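# Sort three grease guns into trays by grease amount

## Task

Place the grease gun holding the most grease fully inside the blue tray, and the gun holding the least fully inside the red tray. Leave the remaining gun on the table, outside both trays and not hanging past the table edge. Each gun must end up lying flat on its side. The guns and their parts may be handled, but every part must be back in its place at the end.

## Robot and tools

Robot: two seven-joint xArm arms, left_arm and right_arm. Each has a two-finger parallel gripper and a wrist camera. Both bases sit on tilted plates on one metal stand between them. A plate and its half of the stand count as part of that arm for the clearance check. Head cameras are cam_head_left and cam_head_right. Wrist cameras are cam_left_wrist and cam_right_wrist. All are 672x504.

Frame: the scene frame has its origin at table-top height, midway between the nominal bases. +x points out over the table, +z points up, and left_arm is on the +y side; image left and right do not match arm names. Approximate bases: left_arm (-0.005, +0.213, +0.235) m, right_arm (+0.009, -0.165, +0.235) m. Positions, velocities and quaternions (wxyz) in results use this frame. Reported hand poses can be off by a few cm, more at long reach. On the gripper, fingers point along its +z and close along its x. end_effector_position is the point between the pads. Fingertips reach 15 mm past it, and the 146 x 50 mm housing starts 65 mm behind it. A camera block sticks out about 11 cm toward the gripper's -y.

Row layout, shared by execute_actions and move: one row of 18 numbers, each in [-1, 1], always covering both arms. Numbers 1-9 are left_arm: dx, dy, dz, rx, ry, rz, gripper position, force_limit, speed. Numbers 10-18 are the same nine for right_arm. dx..rz are an offset, not a pose. They count from that arm's current Hand target, along scene-frame axes, with rotation about the hand's own position. Scale: 1.0 = 0.6 m of travel or 180 degrees of turn. rx, ry, rz together form one rotation vector. Sending the same offset again moves the arm further. To leave an arm's pose alone, send six zeros. Always resend its gripper numbers, because 0 there is a real command.

Gripper numbers, absolute:
- position: +1 is fully open (108 mm); about -0.96 is pads touching; -1 means grip, closing until stopped.
- force_limit: -1 is about 2.5 N per pad on a slow close; +1 is about 32 N.
- speed: -1 is 5 mm/s; +1 is 420 mm/s.
After the fingers stop, a new force or speed only applies together with a changed position, e.g. -1 to -0.98.

execute_actions(actions, cameras): actions is a list of actions. Each action is a list of up to 15 rows, one per 1/30 s step; the last row is held to step 15. Every row in an action counts from the Hand target at that action's start, not from the row before. An empty list returns state and all camera images, including fields normally hidden. cameras takes names, ["all"] or [].

move(target, speed, blend, blocking, cameras): drives straight-line paths. target is one 18-number row or up to 15 rows, with the same layout and meaning as above. Each row is an offset from the Hand targets at the move's start, not from the previous row. speed is in m/s (0.002-1, default 0.25), one value or one per target; turns are capped at 2x speed in rad/s. blend is a corner radius in m per target, default 0, which means stop at each. blocking=false returns after about 0.5 s while the move keeps running. Paths do not avoid obstacles, grippers lag behind the path, and faster moves hit harder. The result adds a move: line, e.g. done (within 3 mm and 2 deg), off_target, moving, held or fault, plus limits such as paced (pose clipped) or held (a check withheld steps).

wait(seconds): lets time pass (0-3600 s) without new commands; a running move continues. stop(): brakes the running move; fingers keep going. zoom_image(camera, region=[x0,y0,x1,y1]): pixel box, at most 504x504, from that camera's newest image. clear_fault(arm): clears one arm's torque fault after a result reported it. read_manual(section): licence texts only. finished_scene(scene): ends the scene with its number; call it alone in a reply, and only once the goal holds with the robot let go.

Control details: each step, commanded orientation is clipped to within 32 deg of the measured one. Large turns can swing the elbow. Hand target in results is the last commanded pose after clipping. A hand may rest short of it; an execute_actions call, even with all zeros, re-asks for it. If it is still short, send the gap as an offset. To stop pushing into something, command back past the gripper.

Result fields: is_grasped is 1 only when an object stopped the fingers. It reads 0 while the fingers move, at the set position, or when the pads meet. width_mm is the measured pad gap; force_n is the estimated per-pad force. Joint torques are total drive output, noisy and offset. Step readings list some positions during actions.

Hazards:
- Torque fault: contact torque at a joint's load limit, or a motor saturated for 1 s, stops that arm until clear_fault. Load limits in N m: waist 43.7, shoulder 43.8, upper arm roll 27.9, elbow 27.9, forearm roll 27.9, wrist pitch 15, wrist roll 15.7. Held weight counts toward these.
- Motor heat: MOTOR HOT appears at 65 °C, and at 80 °C the arm is braked for 30-60 s.
- Arm contact: the clearance check keeps arms apart except finger to finger. Collisions between arms, or one gripper squeezing the other's fingers, can fail the task.
- Handling: avoid drops, fast slams, hard presses and releasing moving parts. Nothing may fall or be left off the table. Loose objects may occasionally get nudged.
- Time: the scene keeps running while you think.

Each tool is called as a command line: name --argument value for each argument, lists and objects as JSON in quotes; but a table of rows of numbers goes row by row, as --pt "numbers of a row", without its own name.

## Session

execute_actions --actions '[]'

Scene clock: 0.00 s.
left_arm: end_effector_position=(+0.4640, +0.3677, +0.2924) width_mm=42.79 is_grasped=0 force_n=0.00 end_effector_quat_wxyz=(+0.118, +0.807, +0.575, -0.058) | right_arm: end_effector_position=(+0.4842, -0.9367, +0.1223) width_mm=0.05 is_grasped=0 force_n=0.00 end_effector_quat_wxyz=(-0.153, -0.048, +0.954, -0.252)
Joint positions: left_arm=[-0.029 -1.296 0.334 0.443 0.223 0.93 1.343] | right_arm=[1.499 -0.895 -1.998 2.251 -1.127 0.884 -1.356]
Joint velocities: within noise
Joint torques (N m): no reading
Motor temperatures (°C): left_arm=[33 35 35 33 32 31 33] | right_arm=[33 39 39 28 31 33 35]
Hand target: left_arm +0.4640, +0.3677, +0.2924; +0.118, +0.807, +0.575, -0.058 | right_arm +0.4842, -0.9367, +0.1223; -0.153, -0.048, +0.954, -0.252
Tool commands: left_gripper/position=-0.186 left_gripper/force_limit=+1.0 left_gripper/speed=+1.0 right_gripper/position=-0.962 right_gripper/force_limit=+1.0 right_gripper/speed=+1.0

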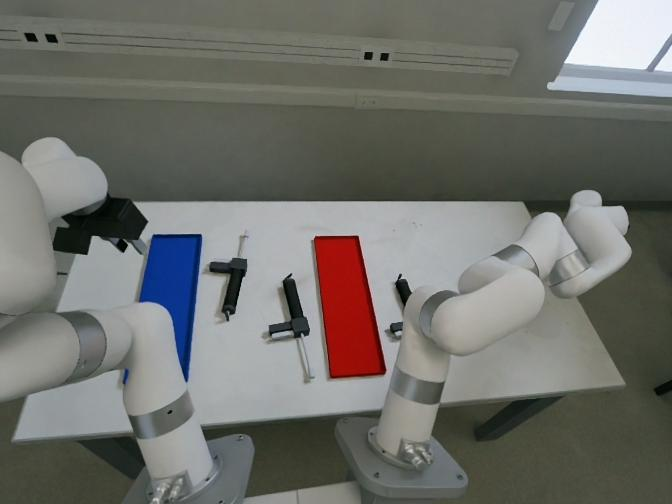

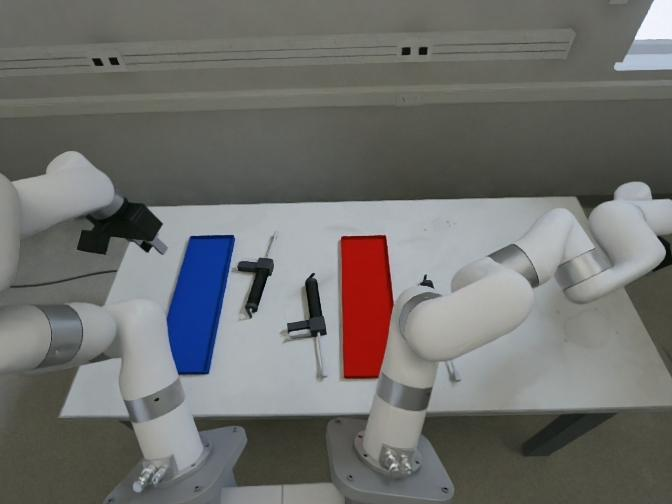

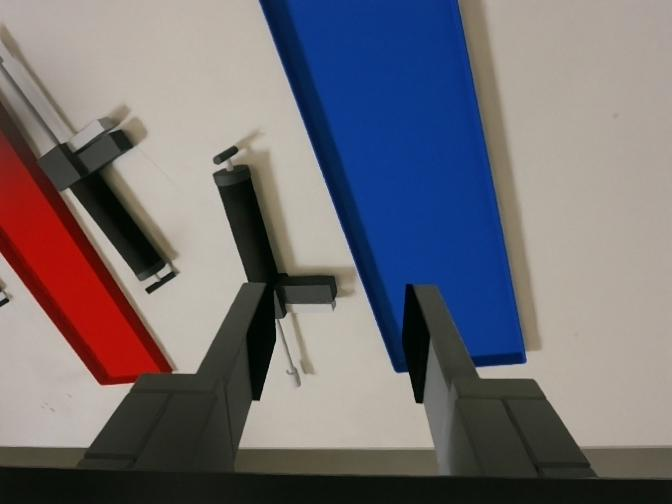

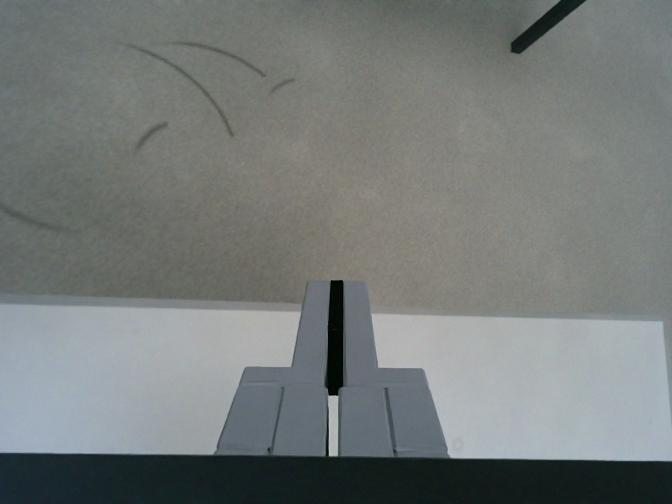

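move --target '[-0.107,-0.28,0.096,0.0799,0.0272,0.1053,0.3,0,1,0.03,0.861,0.38,0.2021,0.0495,0.453,0.3,0,1]' --speed 0.4 --cameras '["all"]'

Scene clock: 14.90 s.
left_arm: end_effector_position=(+0.3998, +0.1997, +0.3501) width_mm=69.50 is_grasped=0 force_n=0.00 end_effector_quat_wxyz=(+0.000, +0.707, +0.707, +0.000) | right_arm: end_effector_position=(+0.5022, -0.4201, +0.3502) width_mm=69.50 is_grasped=0 force_n=0.00 end_effector_quat_wxyz=(+0.000, +0.708, -0.707, +0.000)
Joint positions: left_arm=[-0.028 -1.589 -0.504 0.341 -0.104 1.199 0.548] | right_arm=[0.204 -1.278 -0.361 0.731 -0.617 1.194 -2.388]
Joint torques (N m): left_arm=[4.42 2.91 -1.71 16.66 -0.79 -0.08 -1.45] | right_arm=[-0.4 -8.91 12.98 26.26 1.5 -0.4 -1.5]
Hand target: left_arm +0.3998, +0.1997, +0.3500; +0.000, +0.707, +0.707, +0.000 | right_arm +0.5022, -0.4201, +0.3503; +0.000, +0.708, -0.707, +0.000
Off the commanded pose: left_arm 0.000 m, 0 deg | right_arm 0.000 m, 0 deg.
move: done

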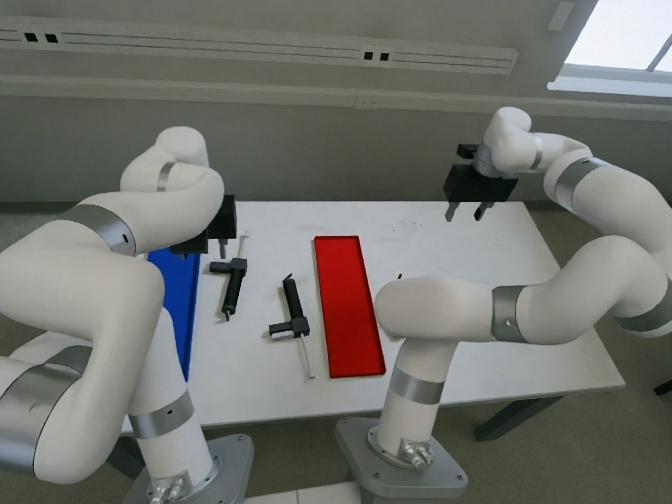

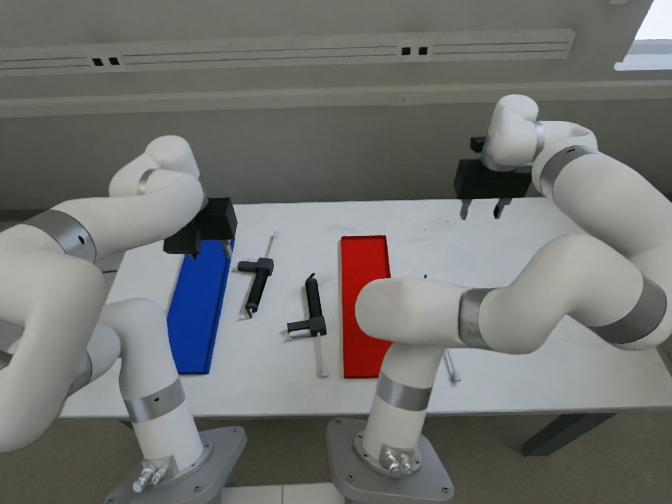

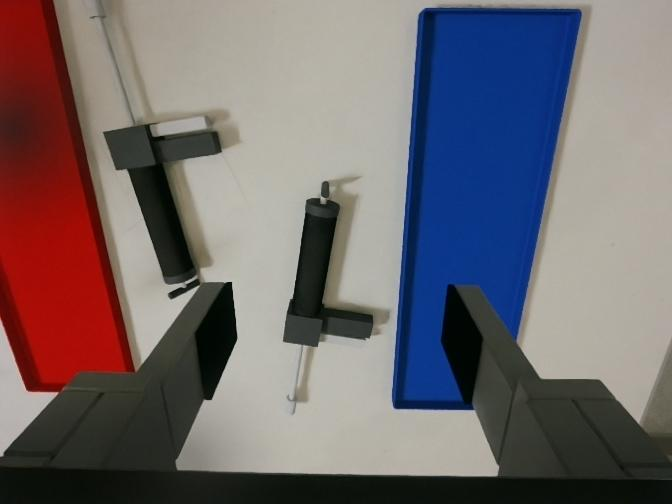

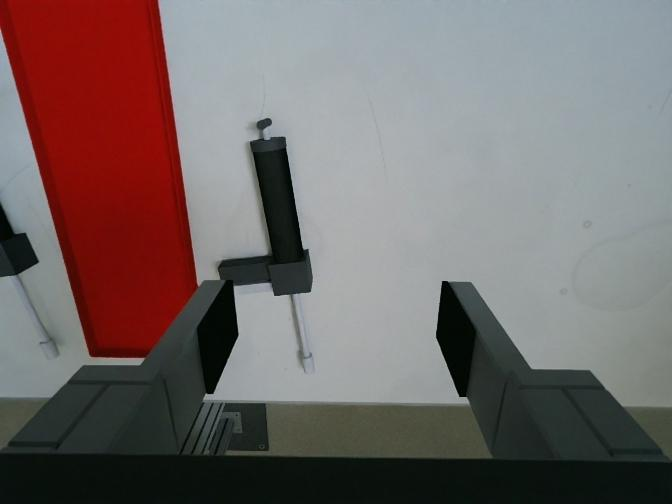

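move --target '[0.062,-0.326,-0.333,0,0,0.0417,0.2,0,1,0.18,0.725,-0.25,0,0,0.0417,0,0,1]' --speed 0.4 --cameras '["cam_left_wrist","cam_right_wrist"]'

Scene clock: 55.70 s.
left_arm: end_effector_position=(+0.4370, +0.0041, +0.1502) width_mm=64.00 is_grasped=0 force_n=0.00 end_effector_quat_wxyz=(+0.000, +0.659, +0.752, +0.000) | right_arm: end_effector_position=(+0.6102, +0.0149, +0.2003) width_mm=53.00 is_grasped=0 force_n=0.00 end_effector_quat_wxyz=(+0.000, +0.752, -0.659, +0.000)
Joint positions: left_arm=[0.685 -0.812 -1.406 0.561 -0.2 0.35 -0.009] | right_arm=[0.285 -0.167 0.316 1.021 -0.828 0.858 -1.394]
Joint torques (N m): left_arm=[-4.92 -6.1 -2.2 10.99 2.64 -5.97 -1.56] | right_arm=[7.97 -14.7 14.51 21.95 -1.75 -0.38 1.07]
Hand target: left_arm +0.4370, +0.0041, +0.1502; +0.000, +0.659, +0.752, +0.000 | right_arm +0.6102, +0.0149, +0.2003; +0.000, +0.752, -0.659, +0.000
Off the commanded pose: left_arm 0.000 m, 0 deg | right_arm 0.000 m, 0 deg.
move: done

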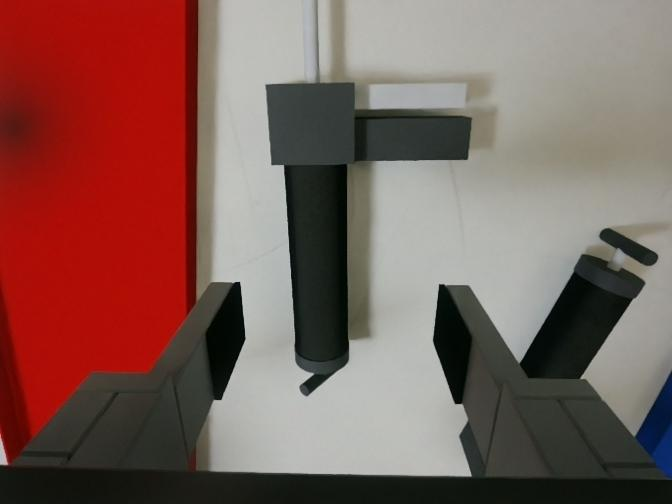

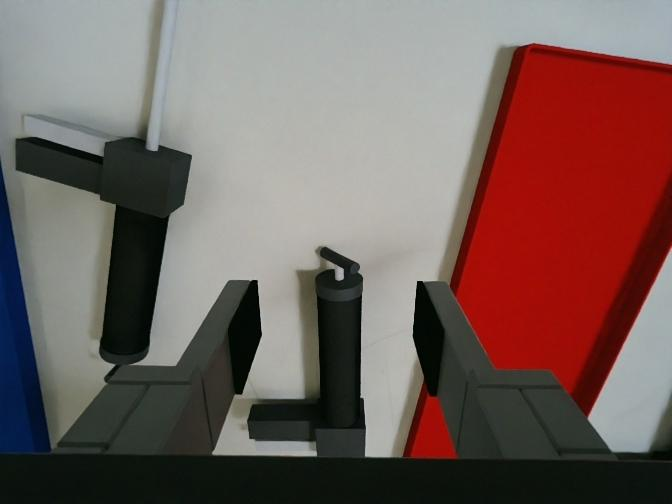

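move --pt "0.002 -0.0148 -0.2003 0 0 0 0.2 0 1 -0.075 -0.0175 -0.1005 -0.0182 0.1376 0.0067 0 0 1" --pt "0.002 -0.0148 -0.2003 0 0 0 -1 0.5 -0.7 -0.075 -0.0175 -0.2805 -0.0182 0.1376 0.0067 0 0 1" --pt "0.002 -0.0148 -0.2003 0 0 0 -1 0.5 -0.7 -0.075 -0.0175 -0.2805 -0.0182 0.1376 0.0067 -1 0.35 -0.7" --speed 0.2

move --target '[0,0,0,0,0,0,-1,0.5,-0.7,0.2142,0.0327,0,0,0,0,-1,0.35,-0.7]' --speed 0.05 --cameras '["cam_left_wrist","cam_right_wrist"]'

Scene clock: 82.77 s.
left_arm: end_effector_position=(+0.4382, -0.0050, +0.0301) width_mm=35.47 is_grasped=1 force_n=40.31 end_effector_quat_wxyz=(+0.000, +0.659, +0.752, +0.000) | right_arm: end_effector_position=(+0.5652, +0.0045, +0.0320) width_mm=8.25 is_grasped=1 force_n=35.01 end_effector_quat_wxyz=(+0.163, +0.741, -0.635, -0.142)
Joint positions: left_arm=[1.316 -0.792 -1.887 0.696 -0.17 0.031 -0.034] | right_arm=[0.217 0.312 0.212 1.332 -0.617 0.966 -1.645]
Joint torques (N m): left_arm=[-5.7 8.15 11.64 -2.86 -1.91 3.03 -2.49] | right_arm=[7.12 -22.14 5.38 6.81 -1.61 2.88 -0.91]
Hand target: left_arm +0.4382, -0.0048, +0.0301; +0.000, +0.659, +0.752, +0.000 | right_arm +0.5652, +0.0044, +0.0320; +0.163, +0.741, -0.635, -0.142
Off the commanded pose: left_arm 0.000 m, 0 deg | right_arm 0.000 m, 0 deg.
move: done

Scene clock: 85.80 s.
left_arm: end_effector_position=(+0.4382, -0.0048, +0.0301) width_mm=35.46 is_grasped=1 force_n=26.86 end_effector_quat_wxyz=(+0.000, +0.659, +0.752, +0.000) | right_arm: end_effector_position=(+0.6937, +0.0240, +0.0320) width_mm=0.00 is_grasped=0 force_n=30.06 end_effector_quat_wxyz=(+0.163, +0.741, -0.635, -0.142)
Joint positions: left_arm=[1.316 -0.791 -1.887 0.696 -0.17 0.031 -0.034] | right_arm=[0.288 0.65 0.204 2.063 -0.579 1.321 -1.841]
Joint torques (N m): left_arm=[-3.73 7.98 6.07 6.45 -0.34 -5.68 1.34] | right_arm=[28.5 -21.84 7.25 20.81 1.7 0.55 -1.53]
Hand target: left_arm +0.4382, -0.0048, +0.0301; +0.000, +0.659, +0.752, +0.000 | right_arm +0.6937, +0.0240, +0.0320; +0.163, +0.741, -0.635, -0.142
Off the commanded pose: left_arm 0.000 m, 0 deg | right_arm 0.000 m, 0 deg.
move: done

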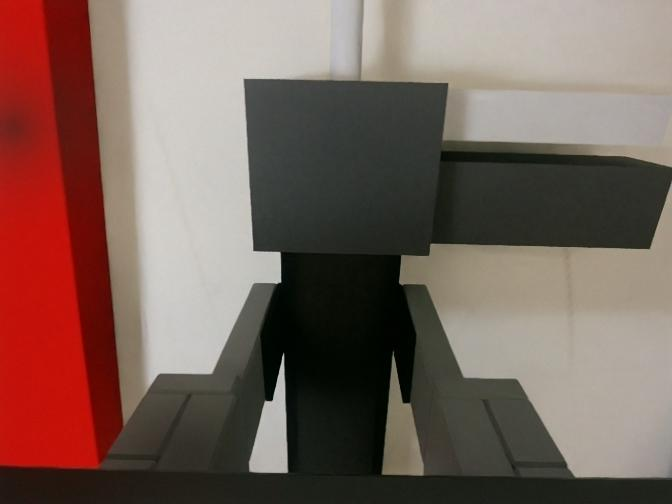

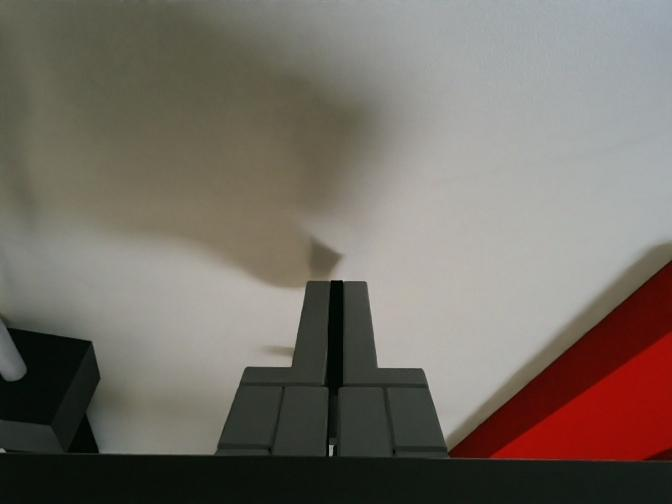

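move --target '[0,0,0,0,0,0,-1,0.5,-0.7,0,0,0.15,0,0,0,0,0.3,1]' --speed 0.3 --cameras '["cam_right_wrist"]'

Scene clock: 89.63 s.
left_arm: end_effector_position=(+0.4382, -0.0048, +0.0301) width_mm=35.46 is_grasped=1 force_n=26.84 end_effector_quat_wxyz=(+0.000, +0.659, +0.752, +0.000) | right_arm: end_effector_position=(+0.6937, +0.0240, +0.1219) width_mm=53.00 is_grasped=0 force_n=0.00 end_effector_quat_wxyz=(+0.163, +0.741, -0.635, -0.142)
Joint positions: left_arm=[1.316 -0.791 -1.887 0.696 -0.17 0.031 -0.034] | right_arm=[0.33 0.465 0.236 1.953 -0.559 1.425 -1.803]
Joint torques (N m): left_arm=[-2.91 3.6 6.44 4.19 -2.07 -1.17 1.29] | right_arm=[27.75 -27.58 13.96 12.32 1.85 0.5 1.05]
Hand target: left_arm +0.4382, -0.0048, +0.0301; +0.000, +0.659, +0.752, +0.000 | right_arm +0.6937, +0.0240, +0.1220; +0.163, +0.741, -0.635, -0.142
Off the commanded pose: left_arm 0.000 m, 0 deg | right_arm 0.000 m, 0 deg.
move: done

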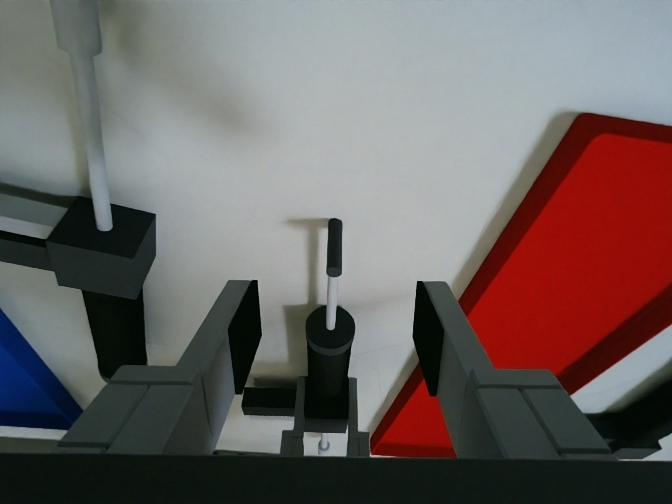

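move --pt "0 0 0 0 0 0 -1 0.5 -0.7 -0.098 -0.015 -0.15 0 0 0 0 0.3 1" --pt "0 0 0 0 0 0 -1 0.5 -0.7 -0.098 -0.015 -0.15 0 0 0 -1 0.35 -0.7" --pt "0 0 0 0 0 0 -1 0.5 -0.7 -0.2175 -0.0332 -0.15 0 0 0 -1 0.35 -0.7" --speed '[0.2,0.2,0.06]'

move --pt "0 0 0 0 0 0 0 0.5 -0.5 0 0 0 0 0 0 -0.4 0.35 -0.5" --pt "0 0 0.2832 0 0 0 0 0.5 -0.5 0 0 0.23 0 0 0 -0.4 0.35 -0.5" --pt "-0.0637 0.333 0.2832 0 0 -0.0928 0 0.5 1 -0.0053 0.2765 0.23 -0.0015 -0.1393 -0.0982 0 0.35 1" --speed '[0.2,0.25,0.35]' --cameras '["cam_head_left","cam_left_wrist","cam_right_wrist"]'

Scene clock: 127.23 s.
left_arm: end_effector_position=(+0.4382, -0.0048, +0.0301) width_mm=35.46 is_grasped=1 force_n=41.05 end_effector_quat_wxyz=(+0.000, +0.659, +0.752, +0.000) | right_arm: end_effector_position=(+0.5634, +0.0041, +0.0320) width_mm=8.29 is_grasped=1 force_n=33.23 end_effector_quat_wxyz=(+0.163, +0.741, -0.635, -0.142)
Joint positions: left_arm=[1.316 -0.792 -1.887 0.696 -0.17 0.031 -0.034] | right_arm=[0.22 0.308 0.208 1.323 -0.617 0.961 -1.643]
Joint torques (N m): left_arm=[-3.53 5.24 9.02 -2.37 -5.34 -0.09 -2.89] | right_arm=[4.49 -21.31 4.55 -6.4 -0.75 3.73 1.04]
Hand target: left_arm +0.4382, -0.0048, +0.0301; +0.000, +0.659, +0.752, +0.000 | right_arm +0.5632, +0.0041, +0.0320; +0.163, +0.741, -0.635, -0.142
Off the commanded pose: left_arm 0.000 m, 0 deg | right_arm 0.000 m, 0 deg.
move: done

Scene clock: 130.80 s.
left_arm: end_effector_position=(+0.4000, +0.1950, +0.2000) width_mm=53.00 is_grasped=0 force_n=0.00 end_effector_quat_wxyz=(+0.000, +0.762, +0.648, +0.000) | right_arm: end_effector_position=(+0.5600, +0.1700, +0.1700) width_mm=53.00 is_grasped=0 force_n=0.00 end_effector_quat_wxyz=(+0.000, -0.648, +0.761, +0.000)
Joint positions: left_arm=[0.127 -1.186 -0.614 0.089 -0.157 0.517 0.694] | right_arm=[0.499 0.261 0.387 1.286 -1.057 1.03 -0.733]
Joint torques (N m): left_arm=[-8.38 -10.27 4.8 9.81 2.77 -0.15 1.33] | right_arm=[29.46 -15.77 14.06 18.41 -1.43 -0.44 1.07]
Hand target: left_arm +0.4000, +0.1950, +0.2000; +0.000, +0.762, +0.648, +0.000 | right_arm +0.5600, +0.1700, +0.1700; +0.000, -0.648, +0.761, +0.000
Off the commanded pose: left_arm 0.000 m, 0 deg | right_arm 0.000 m, 0 deg.
move: done

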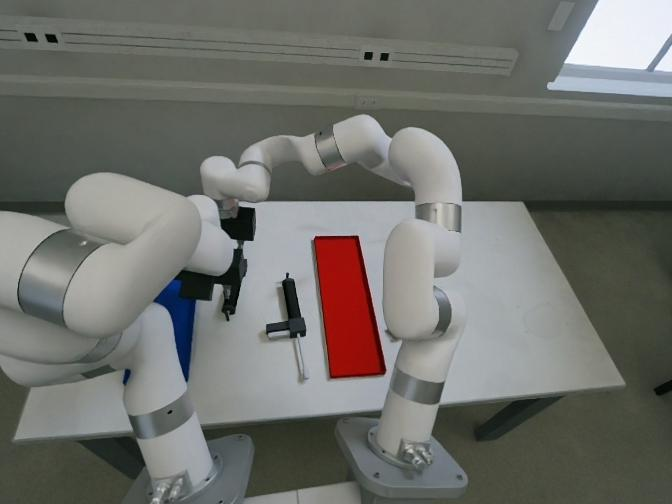

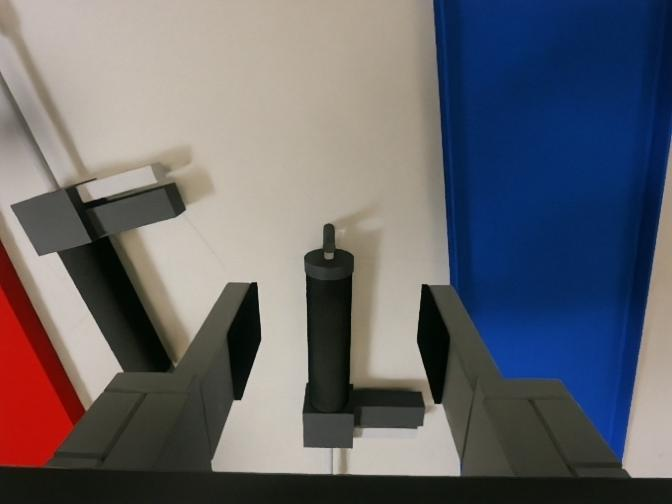

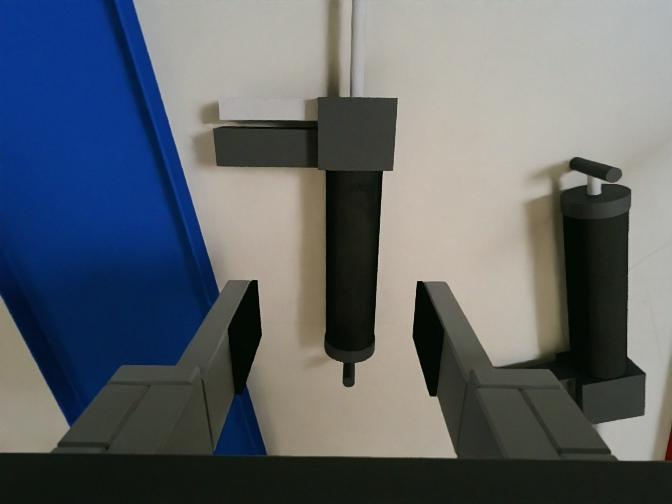

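move --pt "0.0523 -0.0142 -0.1 -0.0221 -0.1371 0 0 0.5 1 -0.01 -0.02 -0.2333 0 0 0 0 0.5 1" --pt "0.0523 -0.0142 -0.28 -0.0221 -0.1371 0 0 0.5 1 -0.01 -0.02 -0.2333 0 0 0 -1 0.5 -0.7" --pt "0.0523 -0.0142 -0.28 -0.0221 -0.1371 0 -1 0.35 -0.7 -0.01 -0.02 -0.2333 0 0 0 -1 0.5 -0.7" --speed 0.2

move --target '[0,0,0,0,0,0,-1,0.35,-0.7,0.2139,-0.0345,0,0,0,0,-1,0.5,-0.7]' --speed 0.05

move --target '[0,0,0.15,0,0,0,0,0.35,1,0,0,0,0,0,0,-1,0.5,-0.7]' --speed 0.3 --cameras '["cam_left_wrist","cam_right_wrist"]'

Scene clock: 155.73 s.
left_arm: end_effector_position=(+0.4313, +0.1864, +0.0320) width_mm=8.25 is_grasped=1 force_n=34.16 end_effector_quat_wxyz=(+0.165, +0.744, +0.633, +0.140) | right_arm: end_effector_position=(+0.5541, +0.1580, +0.0300) width_mm=35.86 is_grasped=1 force_n=42.69 end_effector_quat_wxyz=(+0.001, -0.648, +0.761, +0.000)
Joint positions: left_arm=[1.897 -0.768 -2.043 0.264 -0.096 -1.162 0.43] | right_arm=[0.411 0.496 0.27 1.349 -1.265 0.819 -0.643]
Joint torques (N m): left_arm=[0.41 11.24 13.19 -4.13 -6.31 -4.21 1.29] | right_arm=[18.79 -19.97 14.81 -3.63 -1.15 0.67 -2.41]
Hand target: left_arm +0.4314, +0.1865, +0.0320; +0.165, +0.743, +0.633, +0.141 | right_arm +0.5540, +0.1580, +0.0300; +0.000, -0.648, +0.761, +0.000
Off the commanded pose: left_arm 0.000 m, 0 deg | right_arm 0.000 m, 0 deg.
move: done

Scene clock: 158.70 s.
left_arm: end_effector_position=(+0.4313, +0.1865, +0.0319) width_mm=0.00 is_grasped=0 force_n=40.73 end_effector_quat_wxyz=(+0.165, +0.744, +0.633, +0.140) | right_arm: end_effector_position=(+0.6824, +0.1373, +0.0300) width_mm=35.47 is_grasped=1 force_n=29.56 end_effector_quat_wxyz=(+0.000, -0.648, +0.761, +0.000)
Joint positions: left_arm=[1.898 -0.768 -2.042 0.264 -0.096 -1.162 0.43] | right_arm=[0.344 0.602 0.294 1.731 -1.086 0.902 -1.014]
Joint torques (N m): left_arm=[-7.6 15.54 4.93 -2.86 -1.34 -6.88 1.61] | right_arm=[19.98 -21.31 18.11 19.34 1.51 -0.69 -1.52]
Hand target: left_arm +0.4314, +0.1865, +0.0320; +0.165, +0.743, +0.633, +0.141 | right_arm +0.6824, +0.1373, +0.0300; +0.000, -0.648, +0.761, +0.000
Off the commanded pose: left_arm 0.000 m, 0 deg | right_arm 0.000 m, 0 deg.
move: done

Scene clock: 160.23 s.
left_arm: end_effector_position=(+0.4314, +0.1865, +0.1219) width_mm=53.00 is_grasped=0 force_n=0.00 end_effector_quat_wxyz=(+0.165, +0.743, +0.633, +0.141) | right_arm: end_effector_position=(+0.6824, +0.1373, +0.0300) width_mm=35.47 is_grasped=1 force_n=29.62 end_effector_quat_wxyz=(+0.000, -0.648, +0.761, +0.000)
Joint positions: left_arm=[0.964 -0.341 -1.388 0.043 -0.448 -0.945 0.894] | right_arm=[0.344 0.602 0.294 1.731 -1.086 0.902 -1.014]
Joint torques (N m): left_arm=[-10.73 -10.48 0.96 -1.44 3.06 -1.31 1.5] | right_arm=[25.03 -21.12 18.33 19.08 -0.4 -0.71 -0.95]
Hand target: left_arm +0.4314, +0.1865, +0.1220; +0.165, +0.743, +0.633, +0.141 | right_arm +0.6824, +0.1373, +0.0300; +0.000, -0.648, +0.761, +0.000
Off the commanded pose: left_arm 0.000 m, 0 deg | right_arm 0.000 m, 0 deg.
move: done

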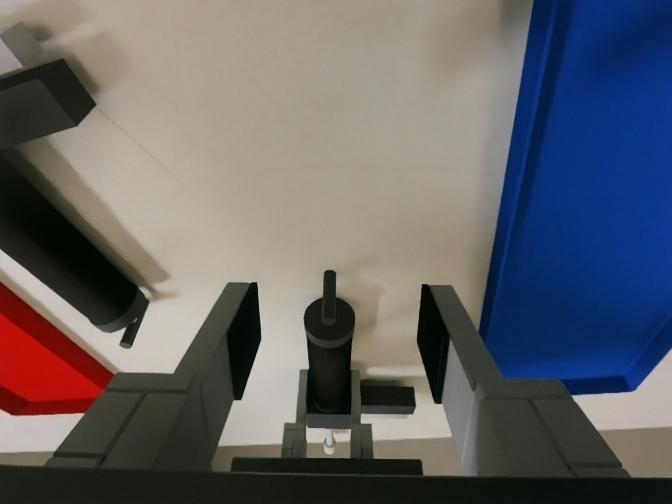

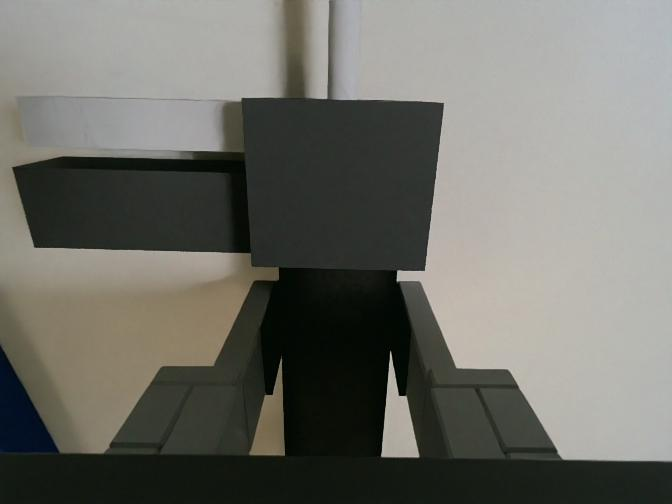

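move --pt "0 0 0 0 0 0 0 0.35 1 -0.1826 0.0295 0 0 0 0 -1 0.5 -0.7" --pt "0 0 -0.15 0 0 0 0 0.35 1 -0.1826 0.0295 0 0 0 0 -1 0.5 -0.7" --pt "0 0 -0.15 0 0 0 -1 0.35 -0.7 -0.1826 0.0295 0 0 0 0 -1 0.5 -0.7" --speed 0.15

move --target '[0,0,0,0,0,0,-1,0.35,-0.7,0.0576,-0.0093,0,0,0,0,-1,0.5,-0.7]' --speed 0.04

Scene clock: 180.13 s.
left_arm: end_effector_position=(+0.4314, +0.1863, +0.0320) width_mm=8.23 is_grasped=1 force_n=34.06 end_effector_quat_wxyz=(+0.165, +0.744, +0.633, +0.140) | right_arm: end_effector_position=(+0.5728, +0.1552, +0.0301) width_mm=35.73 is_grasped=1 force_n=43.18 end_effector_quat_wxyz=(+0.001, -0.649, +0.761, +0.000)
Joint positions: left_arm=[1.957 -0.698 -2.112 0.267 -0.135 -1.17 0.521] | right_arm=[0.394 0.504 0.277 1.393 -1.24 0.826 -0.696]
Joint torques (N m): left_arm=[0.27 10.44 9.98 -5.05 -5.5 -5.03 1.48] | right_arm=[22.7 -22.88 10.82 6.31 -0.37 1.77 -2.74]
Hand target: left_arm +0.4314, +0.1865, +0.0320; +0.165, +0.743, +0.633, +0.141 | right_arm +0.5728, +0.1550, +0.0300; +0.000, -0.648, +0.761, +0.000
Off the commanded pose: left_arm 0.000 m, 0 deg | right_arm 0.000 m, 0 deg.
move: done

Scene clock: 181.33 s.
left_arm: end_effector_position=(+0.4314, +0.1866, +0.0320) width_mm=8.23 is_grasped=1 force_n=33.86 end_effector_quat_wxyz=(+0.165, +0.743, +0.633, +0.141) | right_arm: end_effector_position=(+0.6073, +0.1494, +0.0300) width_mm=35.74 is_grasped=1 force_n=38.14 end_effector_quat_wxyz=(+0.000, -0.648, +0.761, +0.000)
Joint positions: left_arm=[1.957 -0.698 -2.112 0.267 -0.135 -1.17 0.521] | right_arm=[0.373 0.524 0.283 1.484 -1.19 0.841 -0.796]
Joint torques (N m): left_arm=[2.22 9.19 0.09 -14.67 -2.31 4.48 -1.29] | right_arm=[6.35 -26.52 10.74 30.55 -1.13 0.96 -2.53]
Hand target: left_arm +0.4314, +0.1865, +0.0320; +0.165, +0.743, +0.633, +0.141 | right_arm +0.6074, +0.1494, +0.0300; +0.000, -0.648, +0.761, +0.000
Off the commanded pose: left_arm 0.000 m, 0 deg | right_arm 0.000 m, 0 deg.
move: done

move --target '[0,0,0,0,0,0,-1,0.35,-0.7,0.0576,-0.0093,0,0,0,0,-1,0.5,-0.7]' --speed 0.04

move --target '[0,0,0,0,0,0,-1,0.35,-0.7,0.0247,-0.004,0,0,0,0,-1,0.5,-0.7]' --speed 0.04

move --target '[0,0,0,0,0,0,-1,0.35,-0.7,0.0247,-0.004,0,0,0,0,-1,0.5,-0.7]' --speed 0.04

Scene clock: 187.10 s.
left_arm: end_effector_position=(+0.4314, +0.1865, +0.0320) width_mm=8.23 is_grasped=1 force_n=33.68 end_effector_quat_wxyz=(+0.165, +0.743, +0.633, +0.141) | right_arm: end_effector_position=(+0.6417, +0.1439, +0.0299) width_mm=35.74 is_grasped=1 force_n=33.06 end_effector_quat_wxyz=(+0.000, -0.649, +0.761, +0.000)
Joint positions: left_arm=[1.957 -0.698 -2.112 0.267 -0.135 -1.17 0.521] | right_arm=[0.355 0.553 0.289 1.588 -1.142 0.865 -0.896]
Joint torques (N m): left_arm=[-0.84 4.86 -3 -14.47 0.67 3.25 -0.99] | right_arm=[1.58 -27.55 6.91 36.5 -2.01 0.21 -2.15]
Hand target: left_arm +0.4314, +0.1865, +0.0320; +0.165, +0.743, +0.633, +0.141 | right_arm +0.6419, +0.1438, +0.0300; +0.000, -0.648, +0.761, +0.000
Off the commanded pose: left_arm 0.000 m, 0 deg | right_arm 0.000 m, 0 deg.
move: done

Scene clock: 187.83 s.
left_arm: end_effector_position=(+0.4314, +0.1865, +0.0320) width_mm=8.23 is_grasped=1 force_n=33.67 end_effector_quat_wxyz=(+0.165, +0.743, +0.633, +0.141) | right_arm: end_effector_position=(+0.6564, +0.1415, +0.0299) width_mm=35.74 is_grasped=1 force_n=31.32 end_effector_quat_wxyz=(+0.000, -0.649, +0.761, +0.000)
Joint positions: left_arm=[1.957 -0.698 -2.112 0.267 -0.135 -1.17 0.521] | right_arm=[0.349 0.57 0.293 1.637 -1.122 0.878 -0.938]
Joint torques (N m): left_arm=[-0.51 4.63 -3.19 -15.27 0.52 2.86 -0.84] | right_arm=[-1.4 -27.58 4.68 38.7 -2.31 -0.2 -1.98]
Hand target: left_arm +0.4314, +0.1865, +0.0320; +0.165, +0.743, +0.633, +0.141 | right_arm +0.6567, +0.1414, +0.0300; +0.000, -0.648, +0.761, +0.000
Off the commanded pose: left_arm 0.000 m, 0 deg | right_arm 0.000 m, 0 deg.
move: done

Scene clock: 188.53 s.
left_arm: end_effector_position=(+0.4312, +0.1866, +0.0319) width_mm=0.00 is_grasped=0 force_n=40.76 end_effector_quat_wxyz=(+0.164, +0.744, +0.633, +0.140) | right_arm: end_effector_position=(+0.6718, +0.1386, +0.0298) width_mm=35.51 is_grasped=1 force_n=28.41 end_effector_quat_wxyz=(+0.000, -0.648, +0.761, +0.000)
Joint positions: left_arm=[1.957 -0.698 -2.112 0.266 -0.135 -1.17 0.521] | right_arm=[0.343 0.588 0.296 1.691 -1.103 0.892 -0.981]
Joint torques (N m): left_arm=[-4.82 12.29 -1.31 -2.4 0.69 -7.06 -1.33] | right_arm=[32.1 -19.92 17.89 16.36 1.55 -0.72 -1.46]
Hand target: left_arm +0.4314, +0.1865, +0.0320; +0.165, +0.743, +0.633, +0.141 | right_arm +0.6716, +0.1390, +0.0300; +0.000, -0.648, +0.761, +0.000
Off the commanded pose: left_arm 0.000 m, 0 deg | right_arm 0.001 m, 0 deg.
move: done

move --target '[0,0,0.15,0,0,0,0,0.35,1,0,0,0,0,0,0,-1,0.5,-0.7]' --speed 0.3 --cameras '["cam_left_wrist"]'

Scene clock: 205.77 s.
left_arm: end_effector_position=(+0.4313, +0.1865, +0.1219) width_mm=53.00 is_grasped=0 force_n=0.00 end_effector_quat_wxyz=(+0.165, +0.743, +0.633, +0.141) | right_arm: end_effector_position=(+0.6716, +0.1391, +0.0300) width_mm=35.51 is_grasped=1 force_n=28.27 end_effector_quat_wxyz=(+0.000, -0.648, +0.761, +0.000)
Joint positions: left_arm=[1.302 0.092 -1.791 0.101 -0.693 -1.163 1.325] | right_arm=[0.343 0.588 0.296 1.69 -1.103 0.892 -0.981]
Joint torques (N m): left_arm=[2.07 0.37 -11 0.43 -2.31 -6.86 1.47] | right_arm=[31.17 -26.46 17.44 10.09 1.49 -2.41 -1.21]
Hand target: left_arm +0.4314, +0.1865, +0.1220; +0.165, +0.743, +0.633, +0.141 | right_arm +0.6716, +0.1390, +0.0300; +0.000, -0.648, +0.761, +0.000
Off the commanded pose: left_arm 0.000 m, 0 deg | right_arm 0.000 m, 0 deg.
move: done

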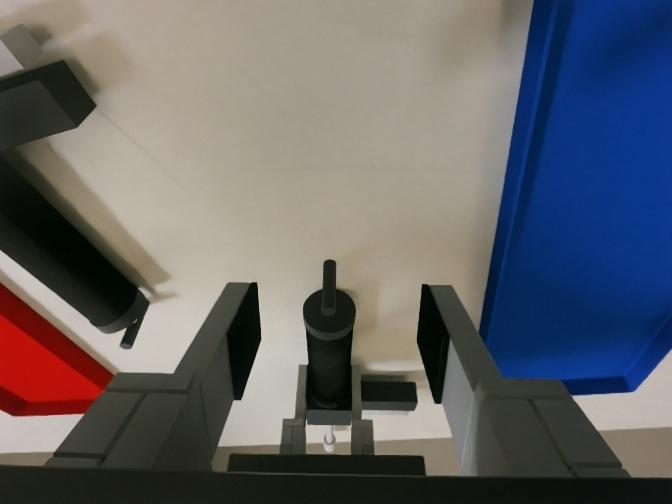

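move --pt "0 0 0 0 0 0 0 0.35 1 -0.1722 0.0277 0 0 0 0 -1 0.5 -0.7" --pt "0 0 -0.15 0 0 0 0 0.35 1 -0.1722 0.0277 0 0 0 0 -1 0.5 -0.7" --pt "0 0 -0.15 0 0 0 -1 0.35 -0.7 -0.1722 0.0277 0 0 0 0 -1 0.5 -0.7" --pt "0 0 -0.15 0 0 0 -1 0.35 -0.7 -0.1994 0.0321 0 0 0 0 -1 0.5 -0.7" --speed '[0.15,0.2,0.1,0.03]'

move --pt "0 0 0 0 0 0 -0.4 0.35 -0.6 0 0 0 0 0 0 -1 0.5 -0.7" --pt "0 0 0.2133 0 0 0 -0.4 0.35 -0.6 0 0 0 0 0 0 -1 0.5 -0.7" --pt "0.0143 0.239 0.3633 0.0017 0.1398 0.0912 0.3 0.35 1 0 0 0.3667 0 0 0 -1 0.5 -0.7" --pt "0.0143 0.239 0.3633 0.0017 0.1398 0.0912 0.3 0.35 1 -0.19 -0.6088 0.3667 0 0 0.0422 -1 0.5 -0.7" --speed '[0.1,0.25,0.18,0.28]' --cameras '["all"]'

Scene clock: 288.93 s.
left_arm: end_effector_position=(+0.4310, +0.1868, +0.0319) width_mm=8.30 is_grasped=1 force_n=33.53 end_effector_quat_wxyz=(+0.164, +0.744, +0.633, +0.140) | right_arm: end_effector_position=(+0.5534, +0.1582, +0.0303) width_mm=36.00 is_grasped=1 force_n=42.10 end_effector_quat_wxyz=(+0.001, -0.648, +0.762, +0.000)
Joint positions: left_arm=[1.993 -0.663 -2.153 0.268 -0.155 -1.175 0.568] | right_arm=[0.405 0.496 0.278 1.346 -1.272 0.821 -0.635]
Joint torques (N m): left_arm=[-4.32 16.76 10.68 10.33 -8.65 -15.02 0.39] | right_arm=[43.12 -3.9 26.05 -24.96 2.06 -3.08 -0.29]
Hand target: left_arm +0.4314, +0.1865, +0.0320; +0.165, +0.743, +0.633, +0.141 | right_arm +0.5519, +0.1583, +0.0300; +0.000, -0.648, +0.761, +0.000
Off the commanded pose: left_arm 0.001 m, 0 deg | right_arm 0.002 m, 0 deg.
move: done

Scene clock: 295.27 s.
left_arm: end_effector_position=(+0.4400, +0.3299, +0.2500) width_mm=69.50 is_grasped=0 force_n=0.00 end_effector_quat_wxyz=(+0.000, +0.659, +0.752, -0.001) | right_arm: end_effector_position=(+0.4379, -0.2070, +0.2500) width_mm=35.48 is_grasped=1 force_n=23.76 end_effector_quat_wxyz=(+0.000, +0.697, -0.717, +0.000)
Joint positions: left_arm=[1.655 1.113 -2.591 0.553 -1.849 -1.592 2.582] | right_arm=[0.444 -1.29 -0.122 0.223 -0.773 0.988 -1.665]
Joint torques (N m): left_arm=[9.02 -5.28 -18.75 4.54 -3.05 -5.8 1.46] | right_arm=[5.35 -7.6 5.33 16.73 1.56 -0.92 -1.51]
Hand target: left_arm +0.4400, +0.3299, +0.2500; +0.000, +0.659, +0.752, -0.001 | right_arm +0.4379, -0.2070, +0.2500; +0.000, +0.697, -0.717, +0.000
Off the commanded pose: left_arm 0.000 m, 0 deg | right_arm 0.000 m, 0 deg.
move: done

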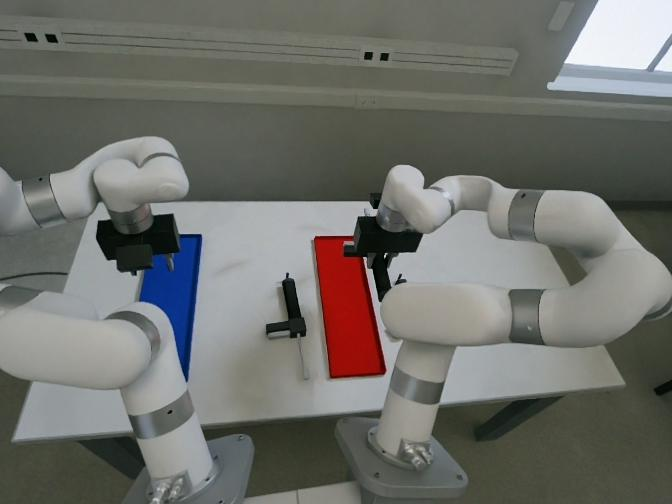

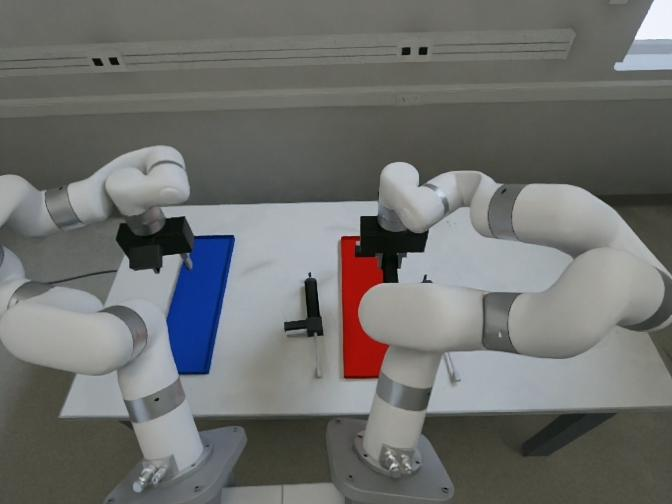

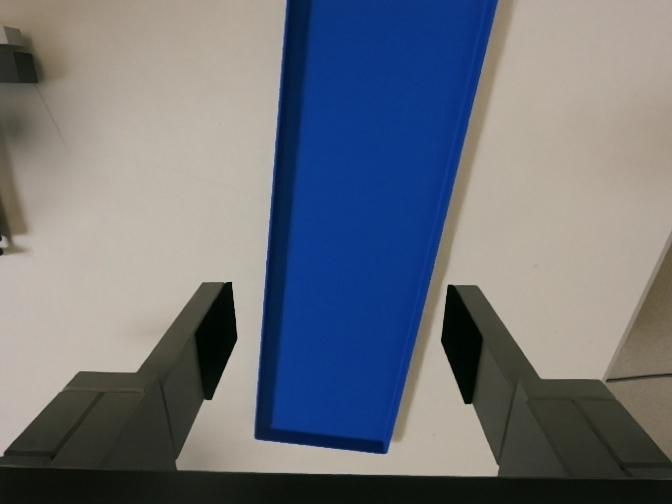

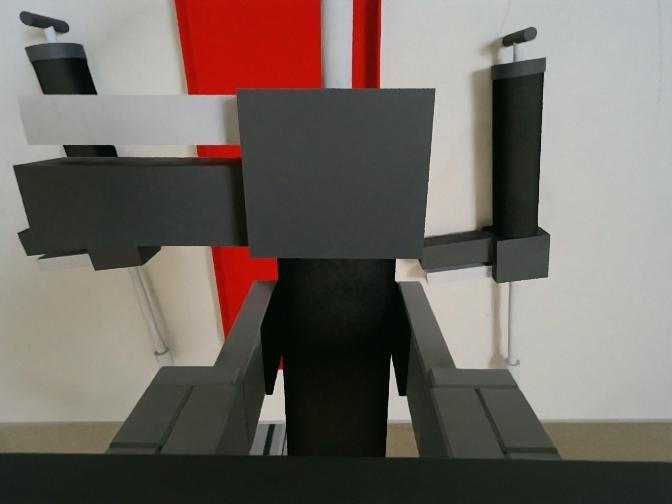

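move --pt "0 -0.333 -0.0833 0 0 0 0.2 0.35 1 0 0 -0.28 0 0 0 -1 0.5 -0.7" --pt "0 -0.333 -0.0833 0 0 0 0.2 0.35 1 0 0 -0.357 0 0 0 -1 0.5 -0.7" --pt "0 -0.333 -0.0833 0 0 0 0.2 0.35 1 0 0 -0.357 0 0 0 -0.1 0.5 -0.7" --pt "0 -0.333 -0.0833 0 0 0 0.2 0.35 1 0 0 -0.05 0 0 0 -0.1 0.5 -0.7" --pt "-0.003 -0.558 -0.1667 0 0 0 0.2 0.35 1 0 -0.205 0.083 0 0 0 -0.1 0.5 -0.7" --speed '[0.25,0.06,0.1,0.25,0.35]' --cameras '["cam_left_wrist","cam_right_wrist"]'

Scene clock: 318.83 s.
left_arm: end_effector_position=(+0.4382, -0.0049, +0.1499) width_mm=64.01 is_grasped=0 force_n=0.00 end_effector_quat_wxyz=(+0.000, +0.659, +0.752, -0.001) | right_arm: end_effector_position=(+0.4379, -0.3300, +0.2998) width_mm=47.49 is_grasped=0 force_n=0.00 end_effector_quat_wxyz=(+0.000, +0.697, -0.717, +0.000)
Joint positions: left_arm=[1.474 -0.431 -2.328 1.112 -2.395 -0.713 2.278] | right_arm=[0.278 -1.54 -0.291 0.359 -0.717 1.186 -2.116]
Joint torques (N m): left_arm=[-7.48 7.58 -12.3 9.32 -3.32 -5.99 1.26] | right_arm=[-13.59 -4.97 11.6 24.91 1.36 -0.46 -1.48]
Hand target: left_arm +0.4382, -0.0049, +0.1499; +0.000, +0.659, +0.752, -0.001 | right_arm +0.4379, -0.3300, +0.2998; +0.000, +0.697, -0.717, +0.000
Off the commanded pose: left_arm 0.000 m, 0 deg | right_arm 0.000 m, 0 deg.
move: done

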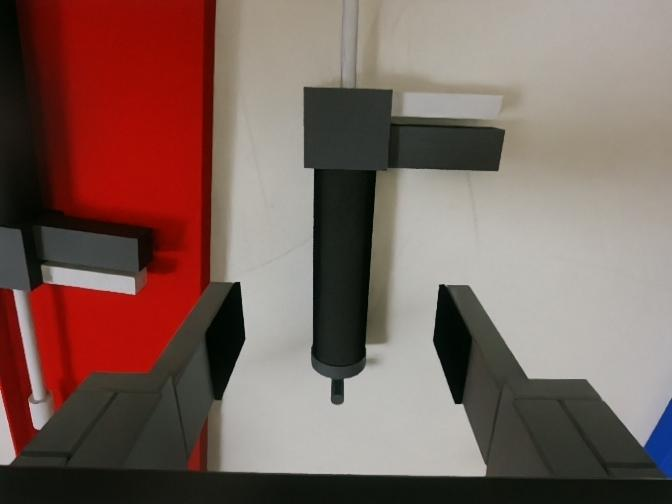

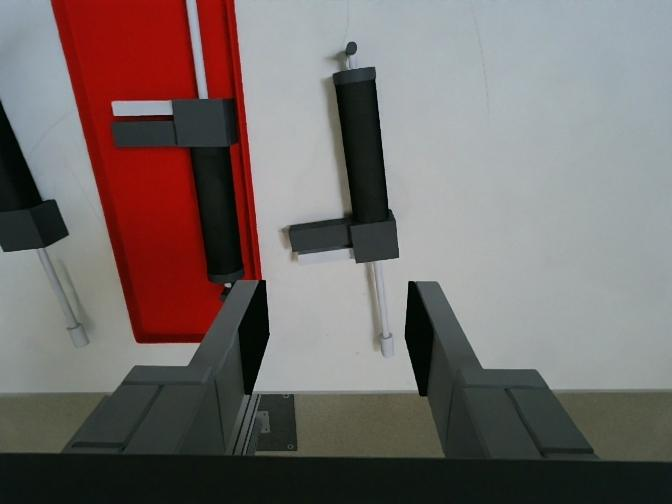

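move --pt "0 0 -0.2015 0 0 0 0.2 0.35 1 0 0 0 0 0 0 -0.1 0.5 -0.7" --pt "0 0 -0.2015 0 0 0 -1 0.5 -0.7 0 0 0 0 0 0 -0.1 0.5 -0.7" --pt "0 0 0.0835 0 0 0 -1 0.5 -0.7 0 0 0 0 0 0 -0.1 0.5 -0.7" --pt "0.178 0.548 0.0835 0 0 -0.0397 -1 0.5 -0.7 0 0 0 0 0 0 -0.1 0.5 -0.7" --speed '[0.2,0.1,0.15,0.3]' --cameras '["cam_left_wrist","cam_right_wrist","cam_head_left"]'

zoom_image --camera "cam_right_wrist" --region '[60, 60, 420, 380]'

Scene clock: 342.90 s.
left_arm: end_effector_position=(+0.5450, +0.3239, +0.2000) width_mm=35.38 is_grasped=1 force_n=31.37 end_effector_quat_wxyz=(+0.000, +0.705, +0.709, -0.001) | right_arm: end_effector_position=(+0.4379, -0.3300, +0.2998) width_mm=47.49 is_grasped=0 force_n=0.00 end_effector_quat_wxyz=(+0.000, +0.697, -0.717, +0.000)
Joint positions: left_arm=[1.602 0.786 -2.307 0.96 -1.808 -1.334 2.904] | right_arm=[0.278 -1.54 -0.291 0.359 -0.717 1.186 -2.116]
Joint torques (N m): left_arm=[-5.37 -6.29 -16.21 5.28 -3.52 -6.47 1.41] | right_arm=[-13.51 -4.88 11.5 24.4 -0.13 -1.39 -1.45]
Hand target: left_arm +0.5450, +0.3239, +0.2000; +0.000, +0.705, +0.709, -0.001 | right_arm +0.4379, -0.3300, +0.2998; +0.000, +0.697, -0.717, +0.000
Off the commanded pose: left_arm 0.000 m, 0 deg | right_arm 0.000 m, 0 deg.
move: done
Images, in order (width x height): cam_head_left 672x504, cam_left_wrist 672x504, cam_right_wrist 672x504.

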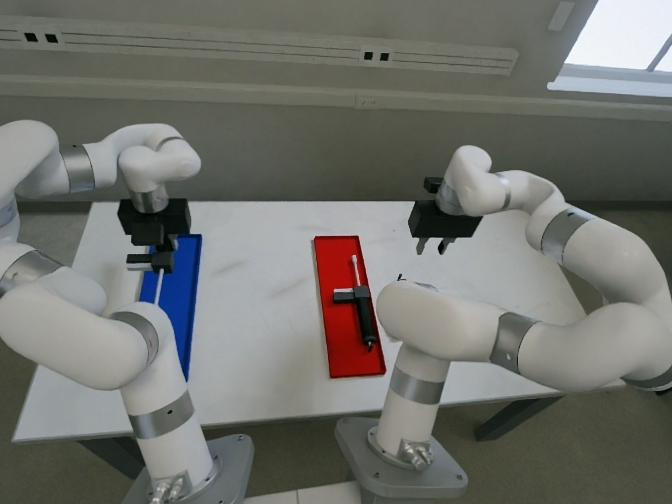

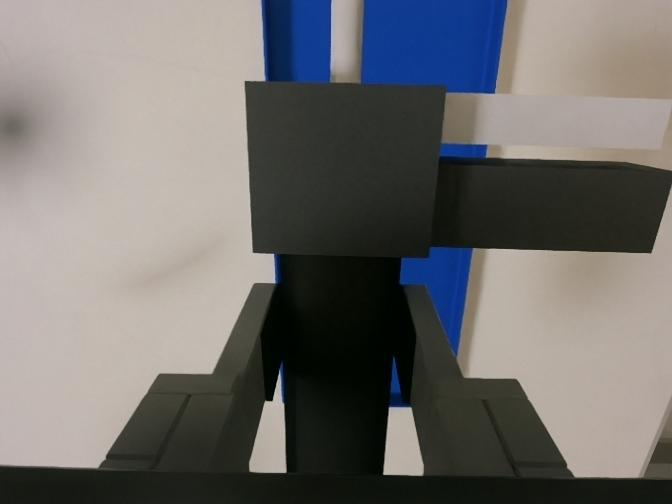

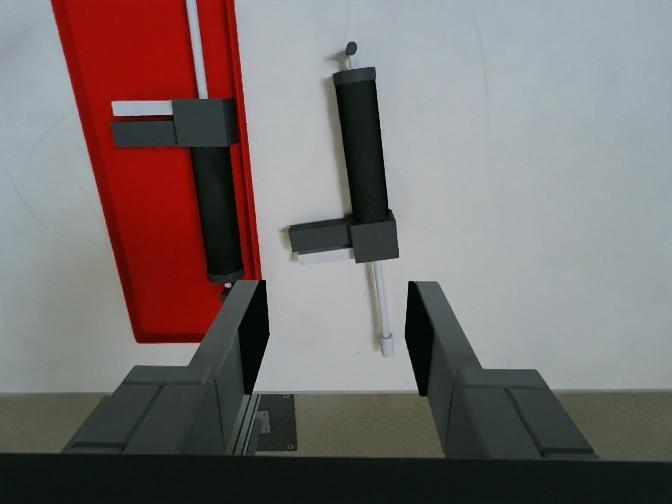

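Scaled by 1.400 from the camera's image (finer frame: 960x720).

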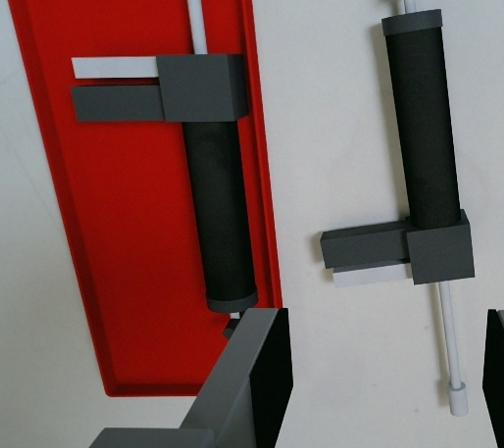

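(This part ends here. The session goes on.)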